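# Place the necktie fully inside an upright basket

## Task

Get every part of the necktie inside the basket, with the basket left upright and resting flat on the table.

## Robot and tools

Robot: two arms in a physics simulator, left_arm and right_arm, each with six revolute joints and a two-finger parallel gripper. Scene frame: origin at table-top height, halfway between the two nominal arm bases; +x points out over the table, +y toward left_arm (the arm names do not match image sides), +z up. Calibrated bases: left_arm at (+0.036, +0.371, 0) m, right_arm at (+0.023, -0.269, 0) m, both nearly unrotated. All hand positions, orientations and velocities in results use the scene frame; reported hand positions may be off by a few centimetres, more when the arm is stretched out.

Row layout (used by execute_actions and move): one flat list of 14 numbers covering both arms, each in [-1, 1]. First left_arm: waist, shoulder, elbow, wrist pitch, wrist yaw, wrist roll, gripper opening; then the same seven for right_arm. Send all 14 even when only one arm should move. The six joint numbers are offsets, not poses: they are added to the arm's Joint targets as they stood when the action (or move) began, and are scaled so 1.0 equals 1.202 rad for the waist, 1.258 shoulder, 1.3 elbow, 2.073 wrist pitch, 2.022 wrist yaw and wrist roll. A 0 keeps the joint at its current target. The opening number is absolute: +1 fully open, -1 fully shut; between those, the fingers go to where grip_measured would read that value. To leave a gripper alone, resend its current command (a 0 means half-closed, not unchanged).

Joint ranges in radians, base to gripper: waist -2.618 to 3.054, shoulder 0 to 3.142, elbow 0 to 3.142, wrist pitch -1.571 to 1.571, wrist yaw -1.571 to 1.571, wrist roll -2.094 to 2.094. Wrist pitch has its sign flipped relative to the URDF in everything you send and read. An action asking a joint to go more than 0.059 rad outside its range is rejected for both arms; real limits may differ from the stated ones by up to that amount, and "joint sent to its limit" reports that a joint was clipped there.

execute_actions(actions, cameras): actions is a list of actions; each action is a list of up to 15 rows, one row per 1/30 s control step, and if fewer than 15 rows are given the last one is held to fill the step count. Each row's offsets count from the targets at the start of that action, not from the previous row, so repeating the same offset in the next action moves the joint further. An empty actions list just reports the full state and images. cameras picks which images return: omit, null or ["all"] for all, [] for none; names are cam_high, cam_low, cam_roll_left, cam_roll_right, cam_left_wrist, cam_right_wrist.

move(target, speed, blend, opening_speed, blocking, cameras): target is one 14-number row or a list of up to 15 rows; every row's offsets count from the same starting Joint targets. All joints interpolate together, so grippers travel on curves, with no obstacle avoidance. speed is the top rate in rad/s of the joint with the farthest to go (0.01 to 2, default 0.5), one value or one per target. blend (rad) rounds corners between listed targets; 0 stops at each. opening_speed (per second on the -1..+1 scale, minimum 0.2) ramps the fingers gradually; finger values of later targets are applied only after all motion halts there. blocking=false returns after about 0.5 s while the move continues. The result adds a "move:" line: done, off_target (resting more than 0.035 rad from target), moving, held or fault, plus the worst joint error per arm; neither done nor off_target says anything about contact.

wait(seconds 0 to 10, cameras): lets time pass holding commands. stop(cameras): brakes a running move. zoom_image(camera, region [x0, y0, x1, y1] pixels, at most 504 by 504; images are 896x504, origin top-left) enlarges part of a camera's latest image. read_manual(section) gives only licence text. finished_scene(scene) ends the current scene, given its number; it is irreversible and the goal must stay met without the robot.

Result lines: end_effector_position (m) and end_effector_quat_wxyz for each gripper, the point between the pads about 1 cm behind the tips; fingers point along gripper +z and close along its y axis. Joint positions and Joint velocities list six joints then finger gap (m; 0.094 when fully open). Joint targets are what your next offsets add to. Tool commands shows current gripper commands. grip_measured is the opening on the command scale; grip_effort_nm is motor effort (negative closing) and is not a clean contact signal. Joint torques include arm weight, are noisy, and joints 1 to 3 wrap sign beyond ±28 N m. "joint command not followed" means the clearance check altered targets; it does not keep the grippers apart.

Motion limits: each joint target can lead its measured angle by only a bounded amount per step, and targets that would put a gripper more than 200 mm from its measured place are scaled back, so big offsets take several actions. Very small offsets may not start a joint.

Things to avoid: dropping the tie, releasing something still moving, fast impacts, pressing hard, and especially arms hitting each other, which can end the scene. Anything left off the table is a failure. Close gently on soft items with a low opening_speed; to release, command an opening well above grip_measured. If an arm is stalled against something, command its targets back past its measured positions. Brief outside tugs may disturb held or loose items. Motors heat when holding loads, stretched out, or pushing; MOTOR HOT appears at 75 °C, at 90 °C that arm folds and idles, at 100 °C it goes limp.

Each tool is called after "Emit:" as name([rows], argument=value, ...), one row to a line, values as JSON.

## Session

Emit:
execute_actions(actions=[])

Scene clock: 0.00 s.
left_arm: end_effector_position=(+0.2426, +0.2884, +0.1478) grip_measured=+1.000 grip_effort_nm=n/a end_effector_quat_wxyz=(+0.082, +0.779, +0.621, +0.046) | right_arm: end_effector_position=(+0.0231, -0.4999, +0.1566) grip_measured=+1.000 grip_effort_nm=n/a end_effector_quat_wxyz=(+0.380, +0.736, +0.325, -0.457)
Joint positions: left_arm=[-0.365 1.204 1.071 1.25 0.001 1.413 0.094] | right_arm=[-0.779 0.622 0.318 0.435 1.121 0.965 0.094]
Joint velocities: within noise
Joint torques (N m): no reading
Motor temperatures (°C): left_arm=[22 30 30 32 22 25 22] | right_arm=[25 28 29 31 27 24 22]
Heat: left arm: 32 °C; right arm: 31 °C.
Joint targets: left_arm=[-0.365 1.195 1.083 1.249 0.011 1.412] | right_arm=[-0.779 0.617 0.328 0.438 1.134 0.963]
Tool commands: left_gripper/opening=+1.0 right_gripper/opening=+1.0

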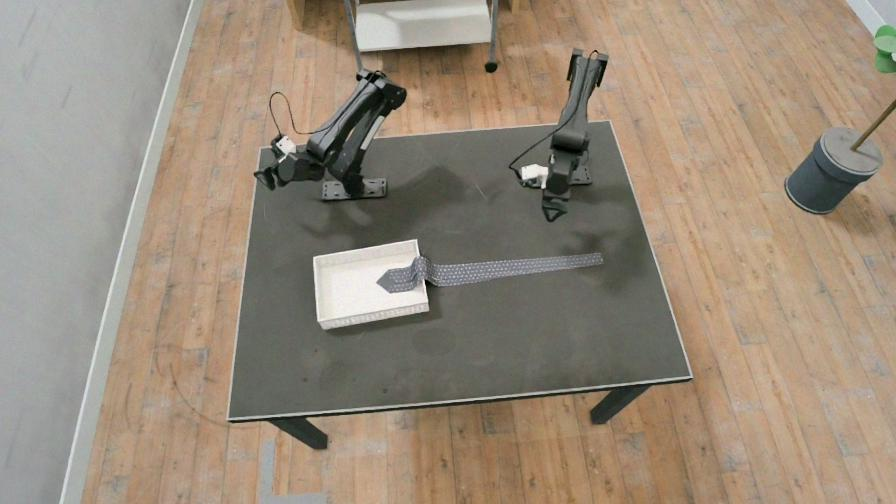

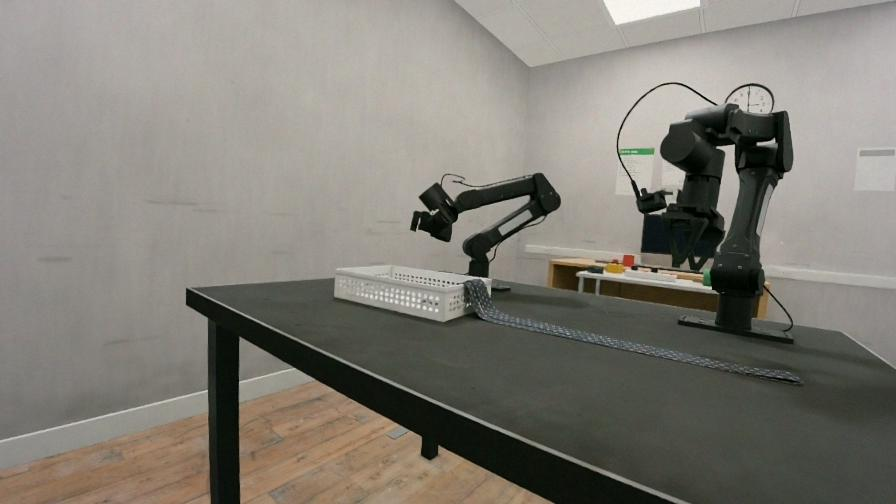

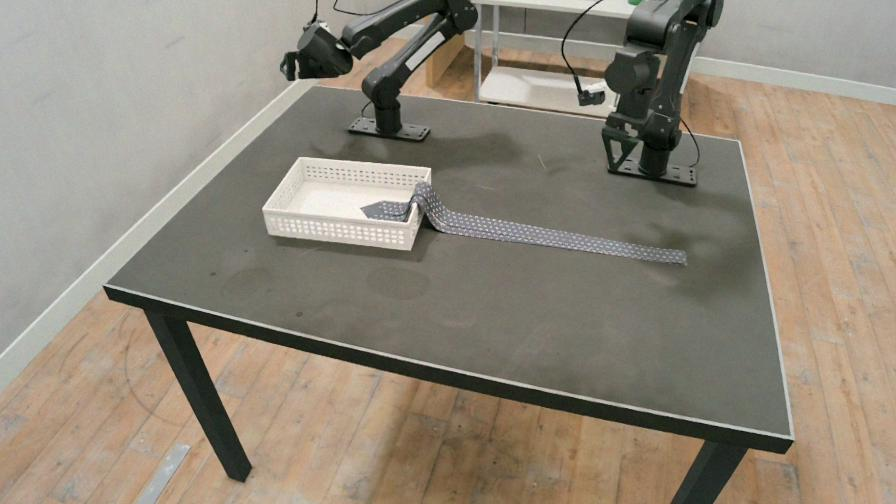

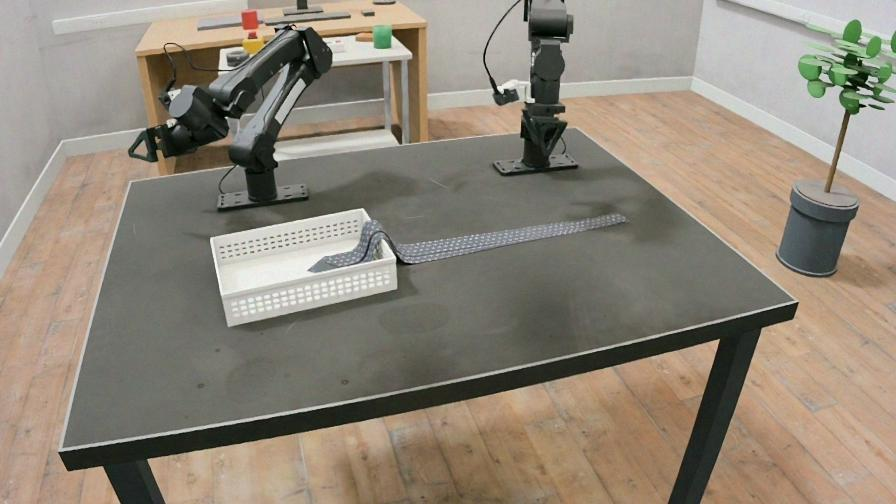

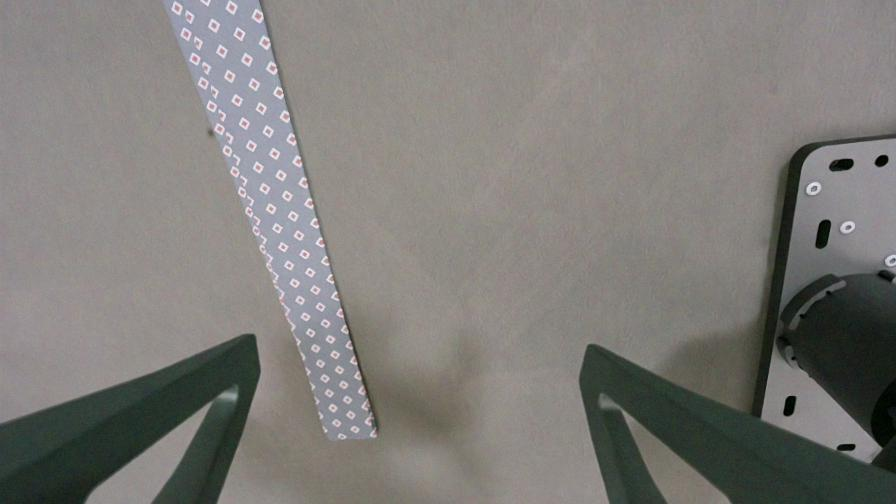

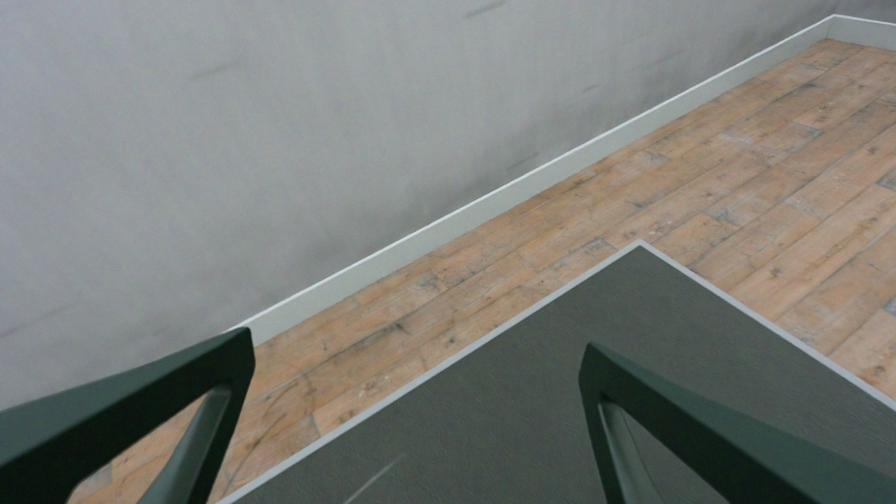

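Emit:
move(target=[-0.0441, 0.5625, 0.3852, 0.0015, -0.0054, -0.137, 1, 0, 0, 0, 0, 0, 0, 1], speed=0.8)

Scene clock: 36.60 s.
left_arm: end_effector_position=(+0.3535, +0.2256, +0.0904) grip_measured=+1.000 grip_effort_nm=-0.027 end_effector_quat_wxyz=(-0.017, +0.709, +0.705, -0.007) | right_arm: end_effector_position=(+0.0231, -0.4999, +0.1566) grip_measured=+1.000 grip_effort_nm=-0.012 end_effector_quat_wxyz=(+0.380, +0.736, +0.325, -0.457)
Joint positions: left_arm=[-0.413 1.909 1.553 1.251 0.001 1.145 0.094] | right_arm=[-0.779 0.622 0.318 0.435 1.121 0.965 0.094]
Joint torques (N m): left_arm=[-0.36 -9.66 8.32 -0.07 0 -0.13] | right_arm=[-0.01 -0.14 8.59 -1.45 0.51 -0.02]
Joint targets: left_arm=[-0.418 1.903 1.584 1.252 0.000 1.135] | right_arm=[-0.779 0.617 0.328 0.438 1.134 0.963]
move: done

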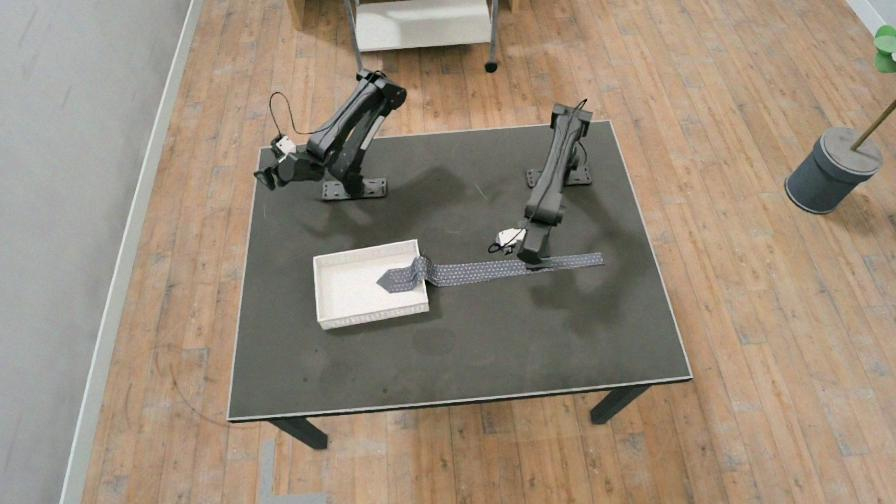

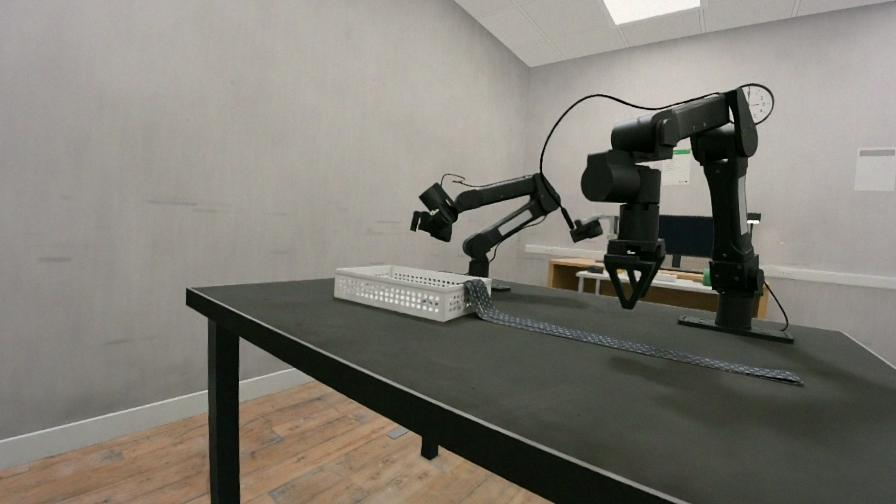

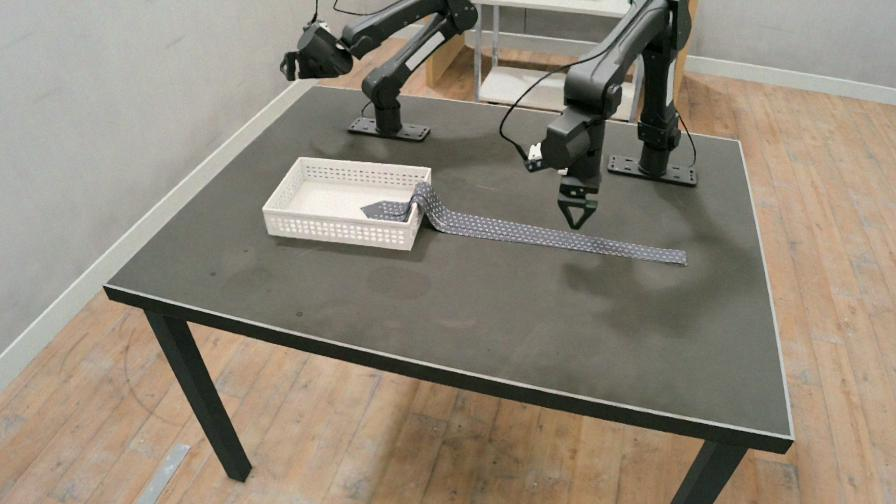

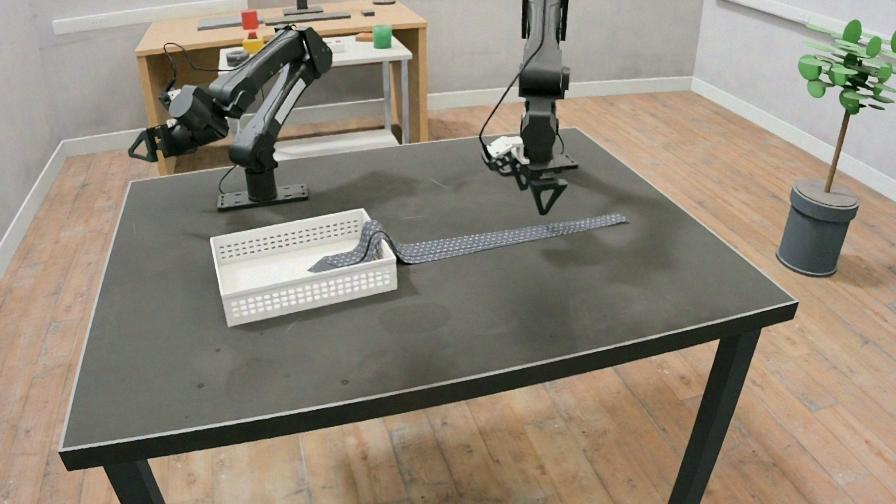

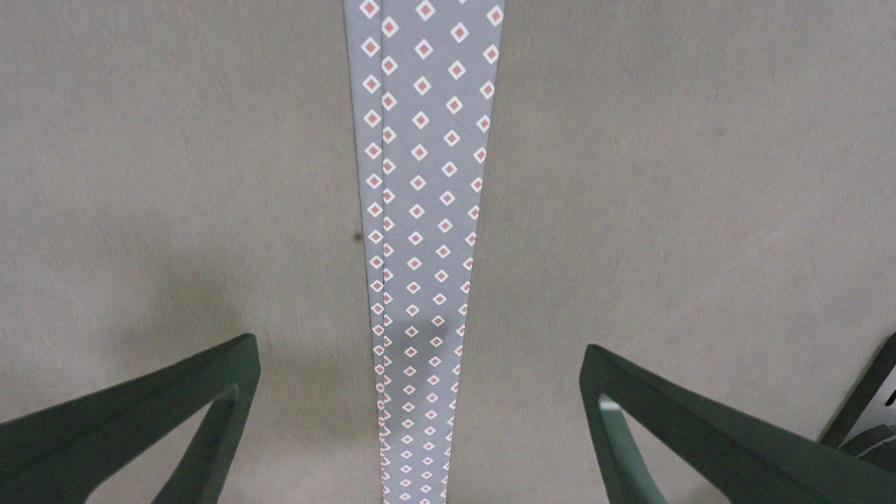

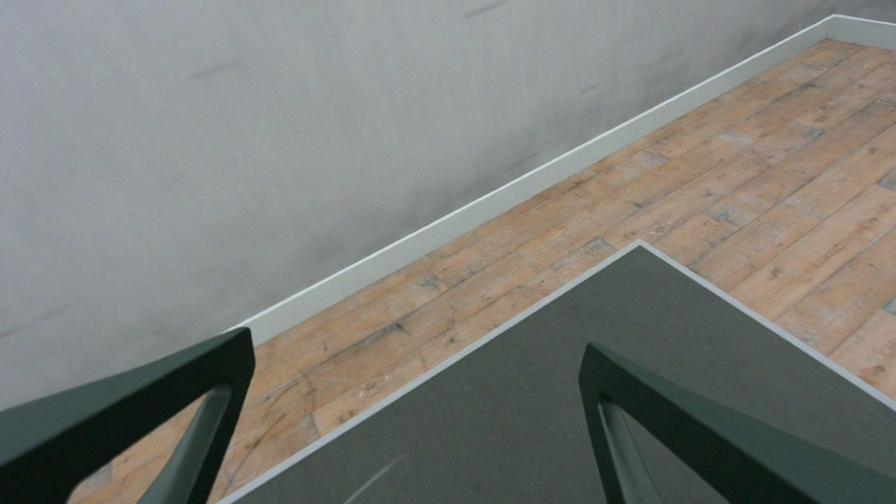

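Emit:
move(target=[0, 0.0440, -0.1596, -0.1269, 0, 0, 1, 0, 0, 0, 0, 0, 0, 1], speed=0.4, cameras=["cam_low", "cam_left_wrist"])

Scene clock: 39.93 s.
left_arm: end_effector_position=(+0.3584, +0.2234, +0.0316) grip_measured=+1.000 grip_effort_nm=-0.032 end_effector_quat_wxyz=(-0.006, +0.709, +0.706, -0.003) | right_arm: end_effector_position=(+0.0231, -0.4999, +0.1566) grip_measured=+1.000 grip_effort_nm=-0.012 end_effector_quat_wxyz=(+0.380, +0.736, +0.325, -0.457)
Joint positions: left_arm=[-0.413 1.957 1.382 1.008 0.001 1.144 0.094] | right_arm=[-0.779 0.622 0.318 0.435 1.121 0.965 0.094]
Joint torques (N m): left_arm=[-0.35 -9.35 5.11 -0.29 0 -0.12] | right_arm=[0.06 -0.13 8.54 -1.45 0.51 -0.02]
Joint targets: left_arm=[-0.418 1.958 1.377 0.989 0.000 1.135] | right_arm=[-0.779 0.617 0.328 0.438 1.134 0.963]
move: done
Images, in order: cam_low, cam_left_wrist.

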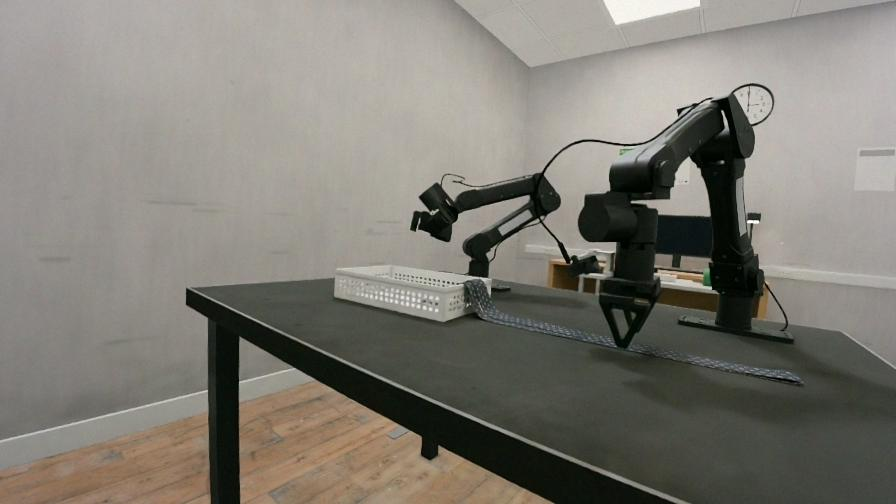

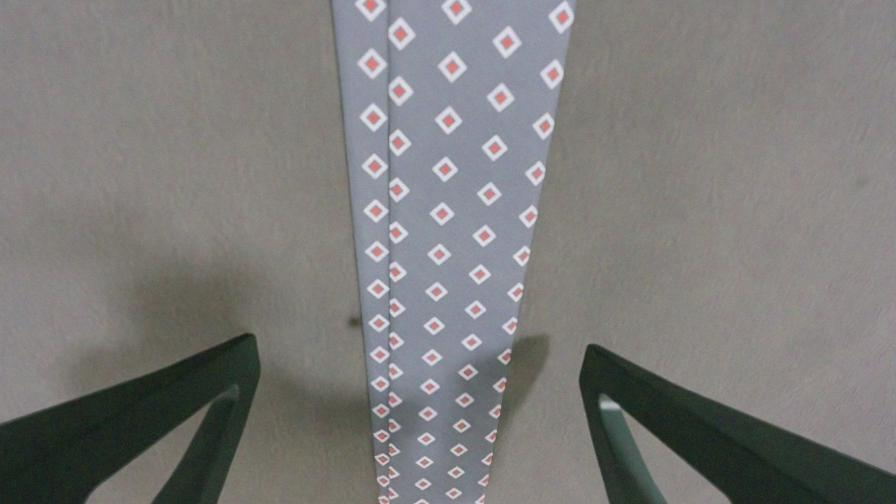

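Emit:
move(target=[0, 0.0165, -0.0264, -0.0266, 0, 0, 1, 0, 0, 0, 0, 0, 0, 1], speed=0.1, cameras=["cam_left_wrist"])

Emit:
zoom_image(camera="cam_left_wrist", region=[200, 250, 650, 504])

Scene clock: 42.37 s.
left_arm: end_effector_position=(+0.3611, +0.2222, +0.0204) grip_measured=+1.000 grip_effort_nm=-0.032 end_effector_quat_wxyz=(+0.000, +0.708, +0.706, +0.000) | right_arm: end_effector_position=(+0.0231, -0.4999, +0.1566) grip_measured=+1.000 grip_effort_nm=-0.012 end_effector_quat_wxyz=(+0.380, +0.736, +0.325, -0.457)
Joint positions: left_arm=[-0.413 1.971 1.353 0.953 0 1.143 0.094] | right_arm=[-0.779 0.622 0.318 0.435 1.121 0.965 0.094]
Joint torques (N m): left_arm=[-0.36 -8.8 4.57 -0.31 0.01 -0.11] | right_arm=[-0.05 -0.2 8.54 -1.45 0.51 -0.02]
Joint targets: left_arm=[-0.418 1.979 1.342 0.934 -0.001 1.135] | right_arm=[-0.779 0.617 0.328 0.438 1.134 0.963]
move: done
Images, in order: cam_left_wrist.

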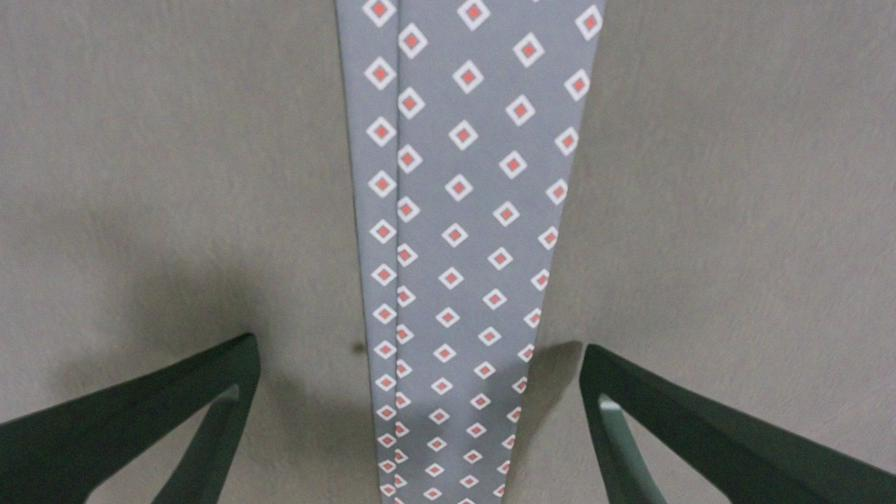

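Scaled by 1.120 from the camera's 896x504 image, which has a finer 1280x720 frame.

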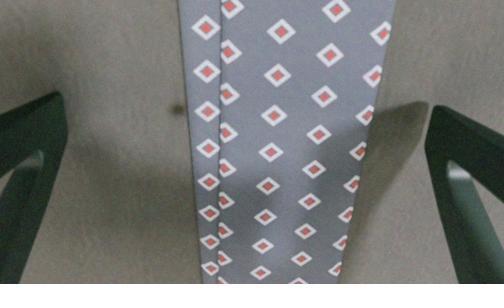

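Emit:
move(target=[0, 0.0100, -0.0160, -0.0160, 0, 0, 1, 0, 0, 0, 0, 0, 0, 1], speed=0.06, cameras=["cam_left_wrist"])

Emit:
zoom_image(camera="cam_left_wrist", region=[200, 250, 650, 504])

Scene clock: 44.23 s.
left_arm: end_effector_position=(+0.3615, +0.2237, +0.0189) grip_measured=+1.000 grip_effort_nm=-0.027 end_effector_quat_wxyz=(+0.000, +0.707, +0.707, +0.004) | right_arm: end_effector_position=(+0.0231, -0.4999, +0.1566) grip_measured=+1.000 grip_effort_nm=-0.017 end_effector_quat_wxyz=(+0.380, +0.736, +0.325, -0.457)
Joint positions: left_arm=[-0.413 1.971 1.347 0.945 -0.008 1.141 0.094] | right_arm=[-0.779 0.622 0.318 0.435 1.121 0.965 0.094]
Joint torques (N m): left_arm=[-0.34 -7.77 3.43 -0.55 0.07 -0.07] | right_arm=[-0.01 -0.16 8.65 -1.46 0.53 -0.02]
Joint targets: left_arm=[-0.418 1.991 1.321 0.901 0.000 1.135] | right_arm=[-0.779 0.617 0.328 0.438 1.134 0.963]
move: off_target (left_arm); left_arm: the wrist pitch is farthest, 0.044 rad from its target
Images, in order: cam_left_wrist.

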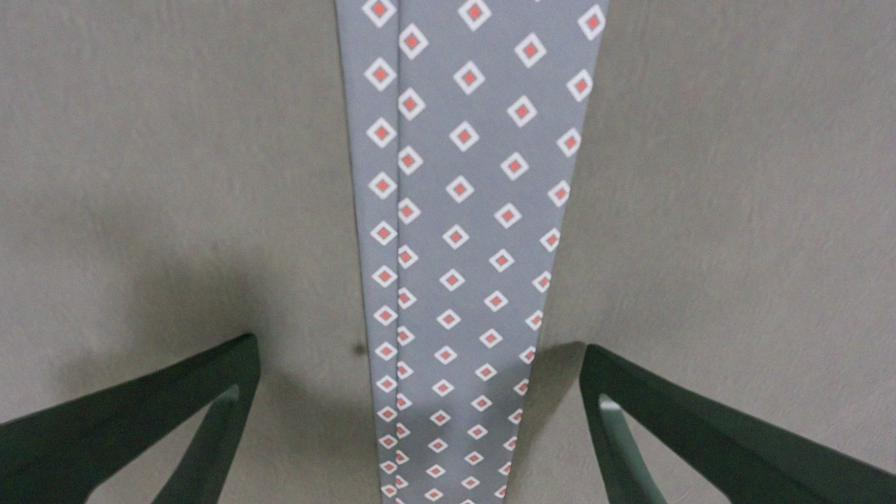

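Scaled by 1.120 from the camera's 896x504 image, which has a finer 1280x720 frame.

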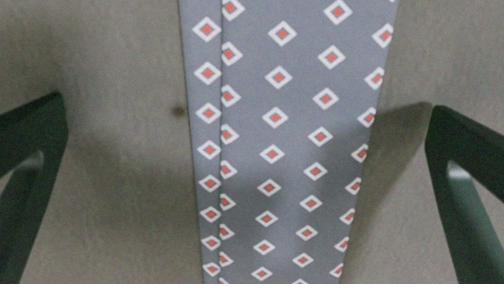

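Emit:
move(target=[0, -0.0095, 0.0155, 0.0155, 0, 0, 1, 0, 0, 0, 0, 0, 0, 1], speed=0.1, cameras=[])

Emit:
move(target=[0, 0, 0, 0, 0, 0, -0.5, 0, 0, 0, 0, 0, 0, 1], opening_speed=1.5, cameras=["cam_left_wrist", "cam_low"])

Scene clock: 47.80 s.
move: done

Scene clock: 49.03 s.
left_arm: end_effector_position=(+0.3651, +0.2228, +0.0187) grip_measured=-0.497 grip_effort_nm=-0.198 end_effector_quat_wxyz=(+0.006, +0.707, +0.707, +0.009) | right_arm: end_effector_position=(+0.0231, -0.4999, +0.1566) grip_measured=+1.000 grip_effort_nm=-0.012 end_effector_quat_wxyz=(+0.380, +0.736, +0.325, -0.457)
Joint positions: left_arm=[-0.413 1.972 1.347 0.93 -0.012 1.141 0.024] | right_arm=[-0.779 0.622 0.318 0.435 1.121 0.965 0.094]
Joint torques (N m): left_arm=[-0.34 -8.85 5.04 -0.13 0.11 -0.08] | right_arm=[0.05 -0.16 8.59 -1.46 0.52 -0.02]
Joint targets: left_arm=[-0.418 1.979 1.342 0.933 0.000 1.135] | right_arm=[-0.779 0.617 0.328 0.438 1.134 0.963]
move: done
Images, in order: cam_low, cam_left_wrist.

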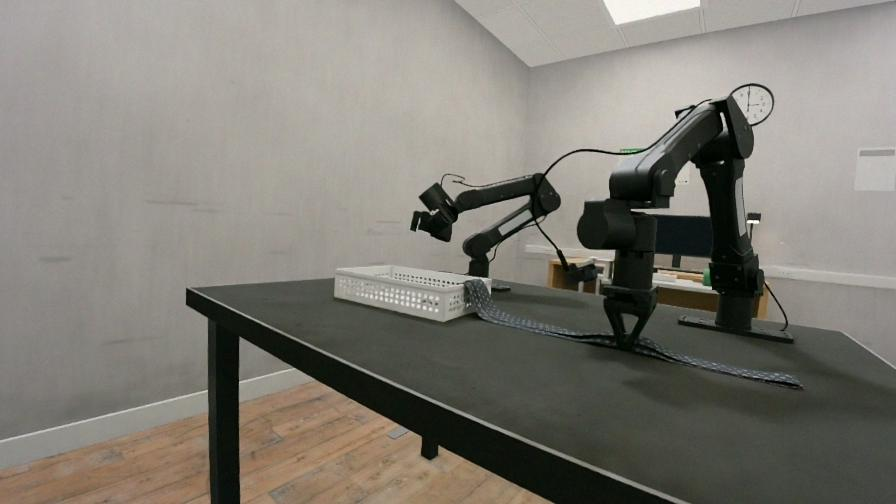

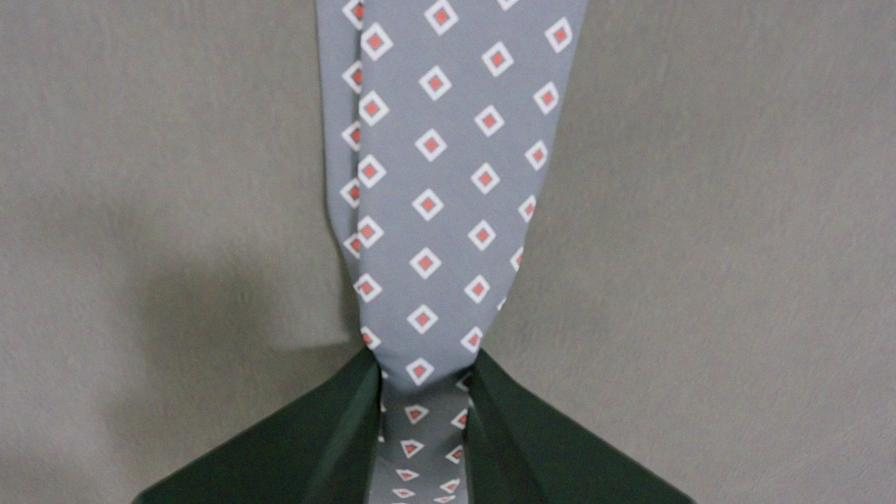

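Emit:
move(target=[0, 0, 0, 0, 0, 0, -1, 0, 0, 0, 0, 0, 0, 1], opening_speed=1.0, cameras=["cam_left_wrist", "cam_low"])

Scene clock: 50.27 s.
left_arm: end_effector_position=(+0.3651, +0.2229, +0.0184) grip_measured=-0.920 grip_effort_nm=-1.062 end_effector_quat_wxyz=(+0.005, +0.707, +0.707, +0.009) | right_arm: end_effector_position=(+0.0231, -0.4999, +0.1566) grip_measured=+1.000 grip_effort_nm=-0.012 end_effector_quat_wxyz=(+0.380, +0.736, +0.325, -0.457)
Joint positions: left_arm=[-0.413 1.972 1.347 0.929 -0.013 1.141 0.004] | right_arm=[-0.779 0.622 0.318 0.435 1.121 0.965 0.094]
Joint torques (N m): left_arm=[-0.35 -8.84 5.03 -0.13 0.11 -0.08] | right_arm=[0.03 -0.1 8.55 -1.47 0.53 -0.02]
Joint targets: left_arm=[-0.418 1.979 1.342 0.933 -0.001 1.135] | right_arm=[-0.779 0.617 0.328 0.438 1.134 0.963]
move: done
Images, in order: cam_low, cam_left_wrist.

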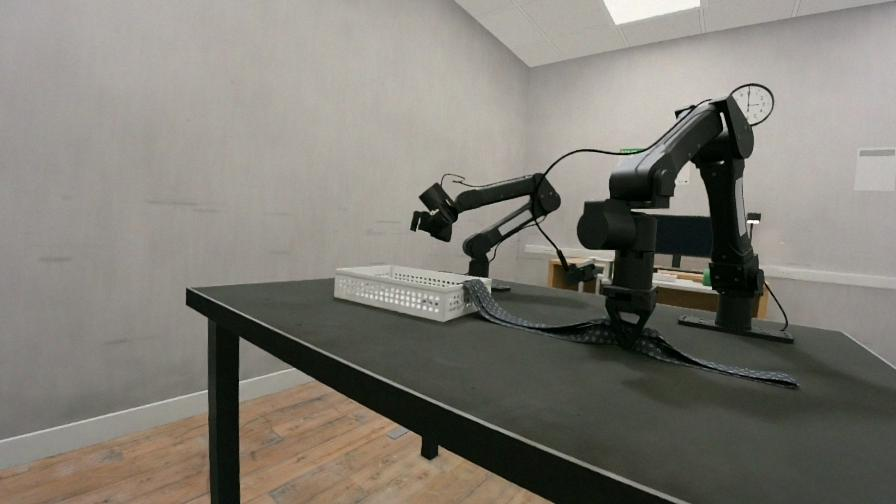

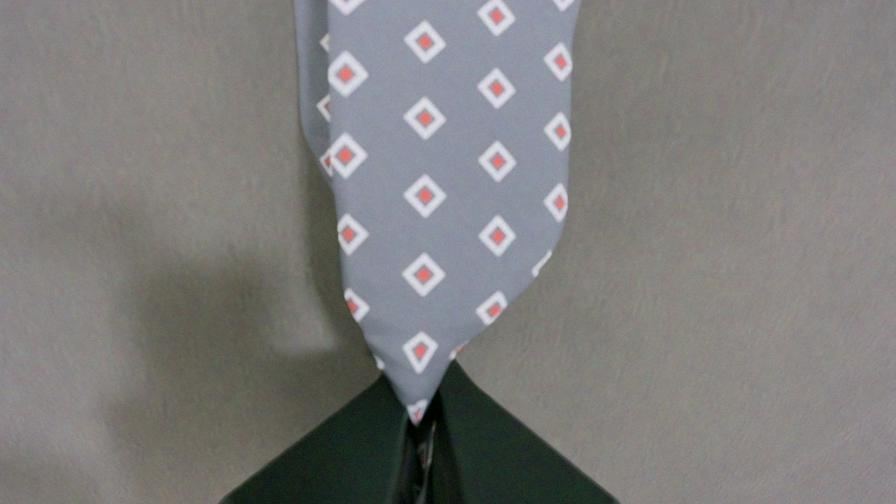

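Emit:
move([
  [-0.1739, -0.2536, 0.2992, 0.0666, 0, -0.148, -1, 0, 0, 0, 0, 0, 0, 1],
  [-0.4908, 0.0843, 0.4808, -0.4105, 0, -0.413, -1, 0, 0, 0, 0, 0, 0, 1],
], speed=0.5, blend=[0.15, 0])

Scene clock: 65.93 s.
left_arm: end_effector_position=(+0.3687, -0.1762, +0.2982) grip_measured=-0.920 grip_effort_nm=-1.048 end_effector_quat_wxyz=(+0.563, +0.495, +0.629, -0.206) | right_arm: end_effector_position=(+0.0231, -0.4999, +0.1566) grip_measured=+1.000 grip_effort_nm=-0.017 end_effector_quat_wxyz=(+0.380, +0.736, +0.325, -0.457)
Joint positions: left_arm=[-1.011 2.086 1.924 0.123 -0.01 0.312 0.004] | right_arm=[-0.779 0.622 0.318 0.435 1.121 0.965 0.094]
Joint torques (N m): left_arm=[0.34 -12.33 10.71 -1.95 0.1 -0.17] | right_arm=[-0.02 -0.17 8.54 -1.47 0.52 -0.01]
Motor temperatures (°C): left_arm=[21 37 32 31 21 24 23] | right_arm=[25 27 31 32 27 24 22]
Heat: left arm: 37 °C; right arm: 32 °C.
Joint targets: left_arm=[-1.008 2.085 1.967 0.082 0.000 0.300] | right_arm=[-0.779 0.617 0.328 0.438 1.134 0.963]
move: off_target (left_arm); left_arm: the elbow is farthest, 0.043 rad from its target

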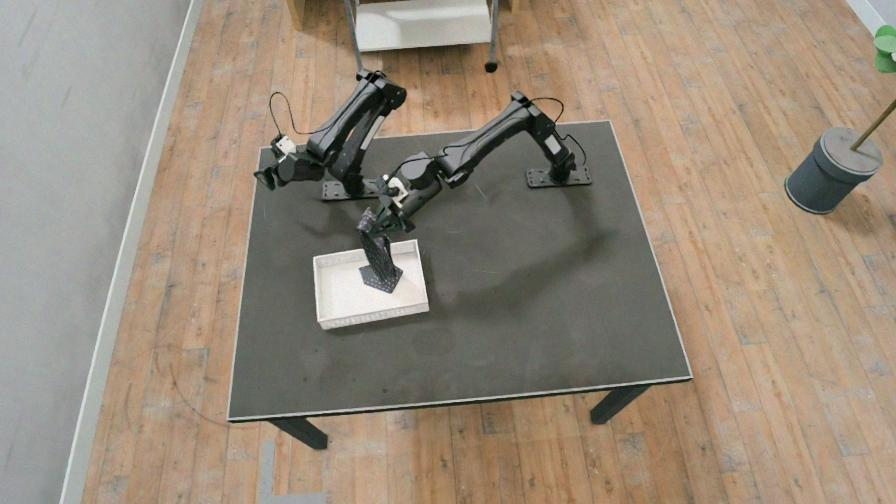

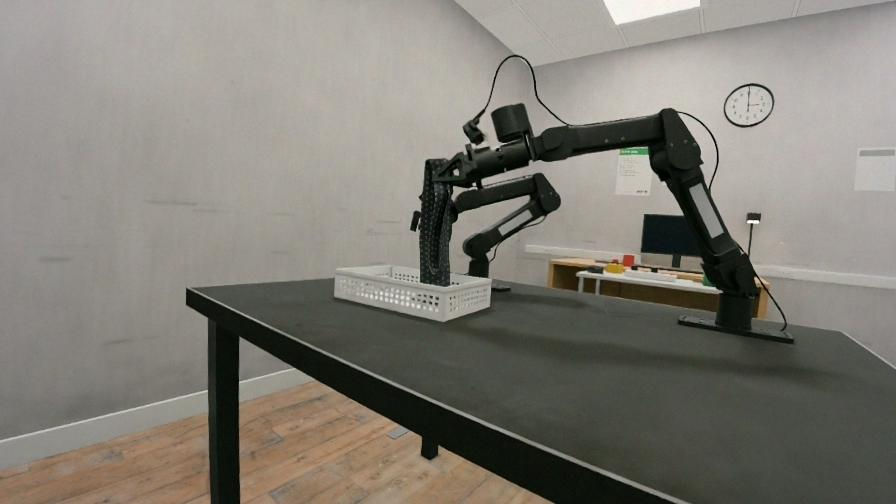

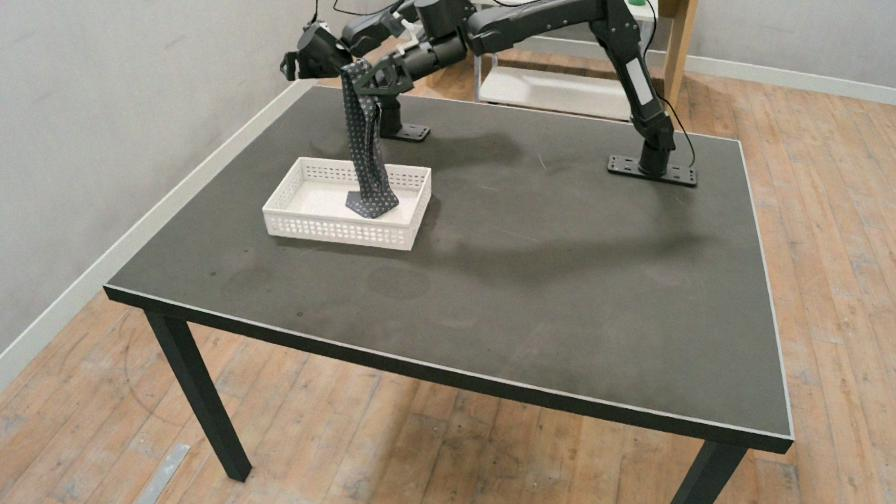

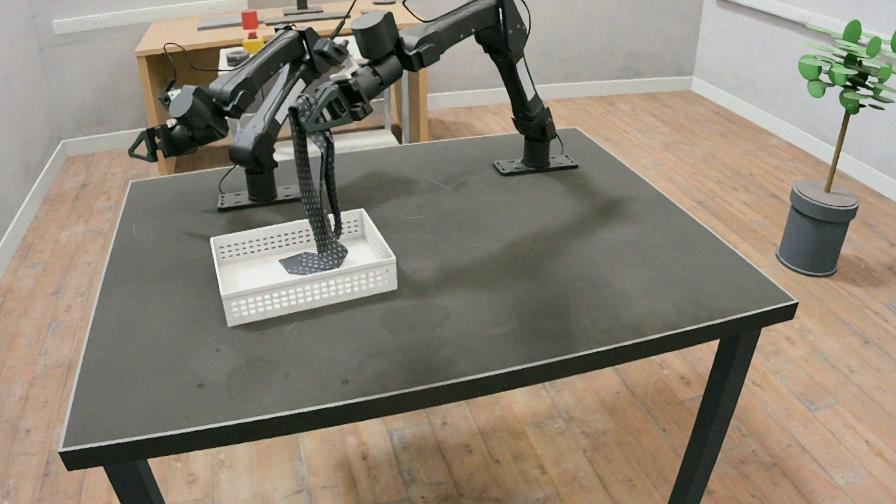

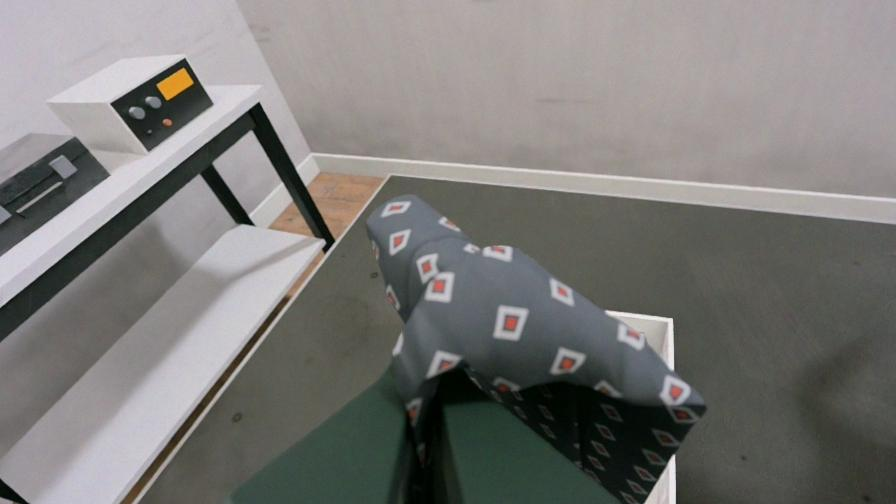

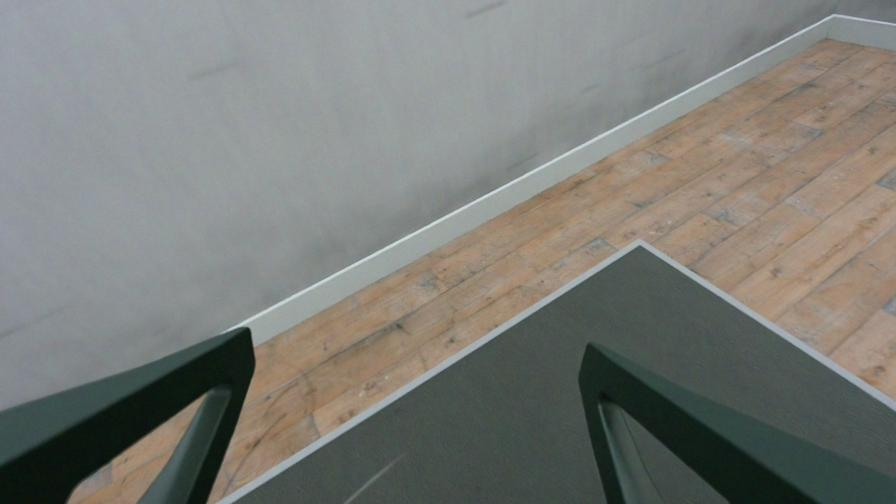

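Emit:
move(target=[0.0216, 0.1460, -0.1787, -0.0801, 0, 0, -1, 0, 0, 0, 0, 0, 0, 1], speed=0.2)

Scene clock: 69.93 s.
left_arm: end_effector_position=(+0.3878, -0.1775, +0.1297) grip_measured=-0.920 grip_effort_nm=-1.057 end_effector_quat_wxyz=(+0.486, +0.522, +0.680, -0.171) | right_arm: end_effector_position=(+0.0231, -0.4999, +0.1566) grip_measured=+1.000 grip_effort_nm=-0.022 end_effector_quat_wxyz=(+0.380, +0.736, +0.325, -0.457)
Joint positions: left_arm=[-0.987 2.273 1.737 -0.047 -0.01 0.312 0.004] | right_arm=[-0.779 0.622 0.318 0.435 1.121 0.965 0.094]
Joint torques (N m): left_arm=[0.51 -13.72 6.61 -1.83 0.1 -0.14] | right_arm=[0.05 -0.18 8.58 -1.46 0.51 -0.02]
Joint targets: left_arm=[-0.982 2.269 1.734 -0.084 0.000 0.300] | right_arm=[-0.779 0.617 0.328 0.438 1.134 0.963]
move: off_target (left_arm); left_arm: the wrist pitch is farthest, 0.037 rad from its target

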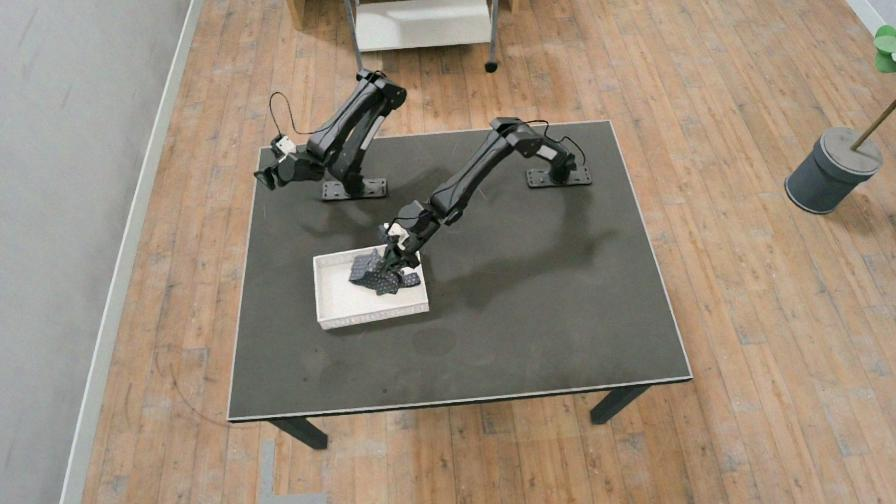

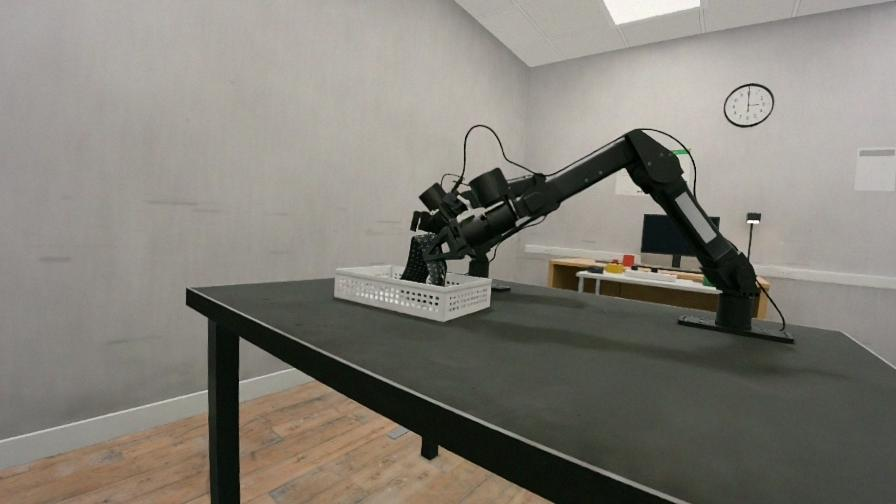

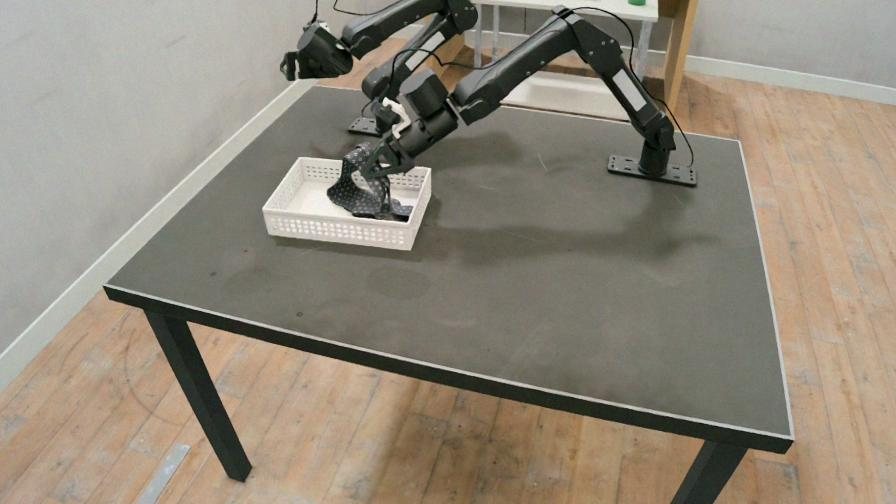

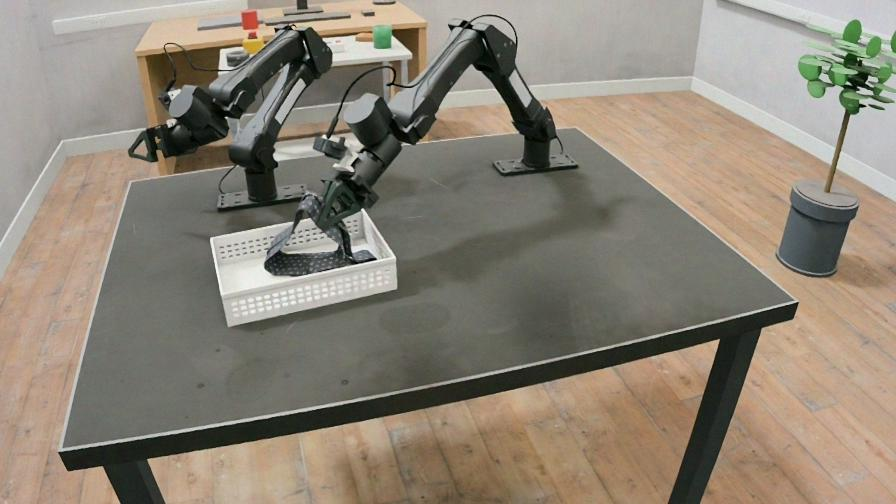

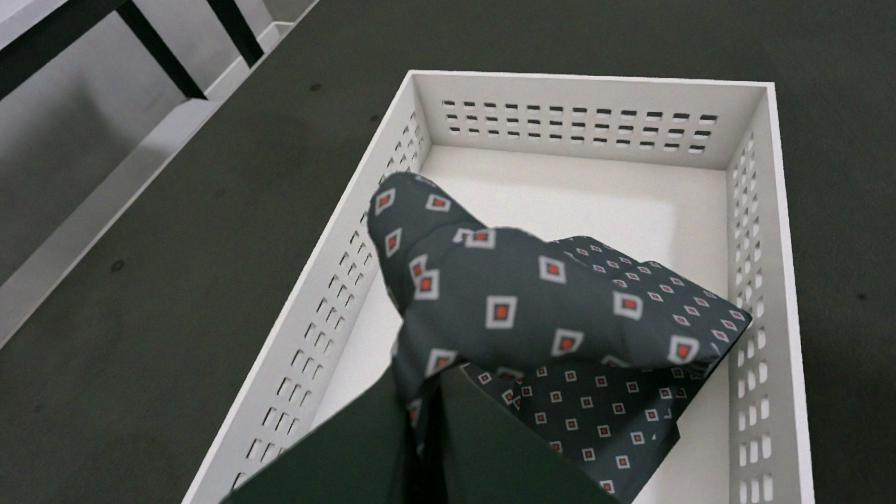

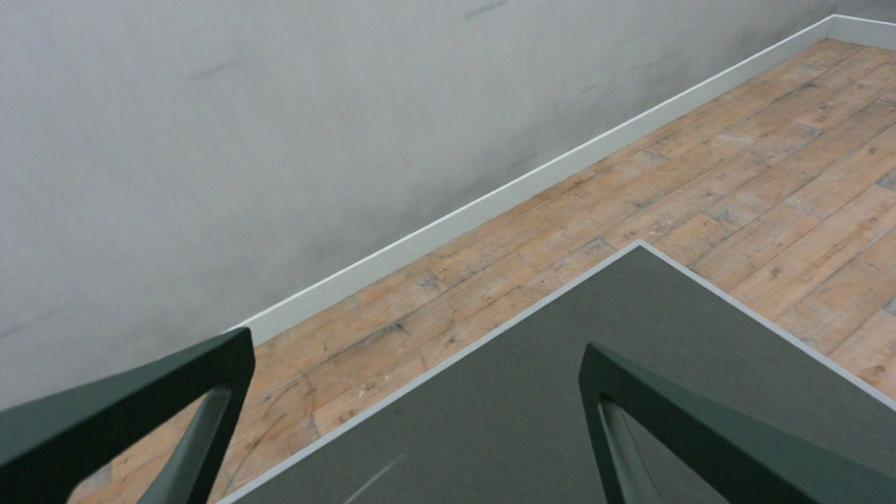

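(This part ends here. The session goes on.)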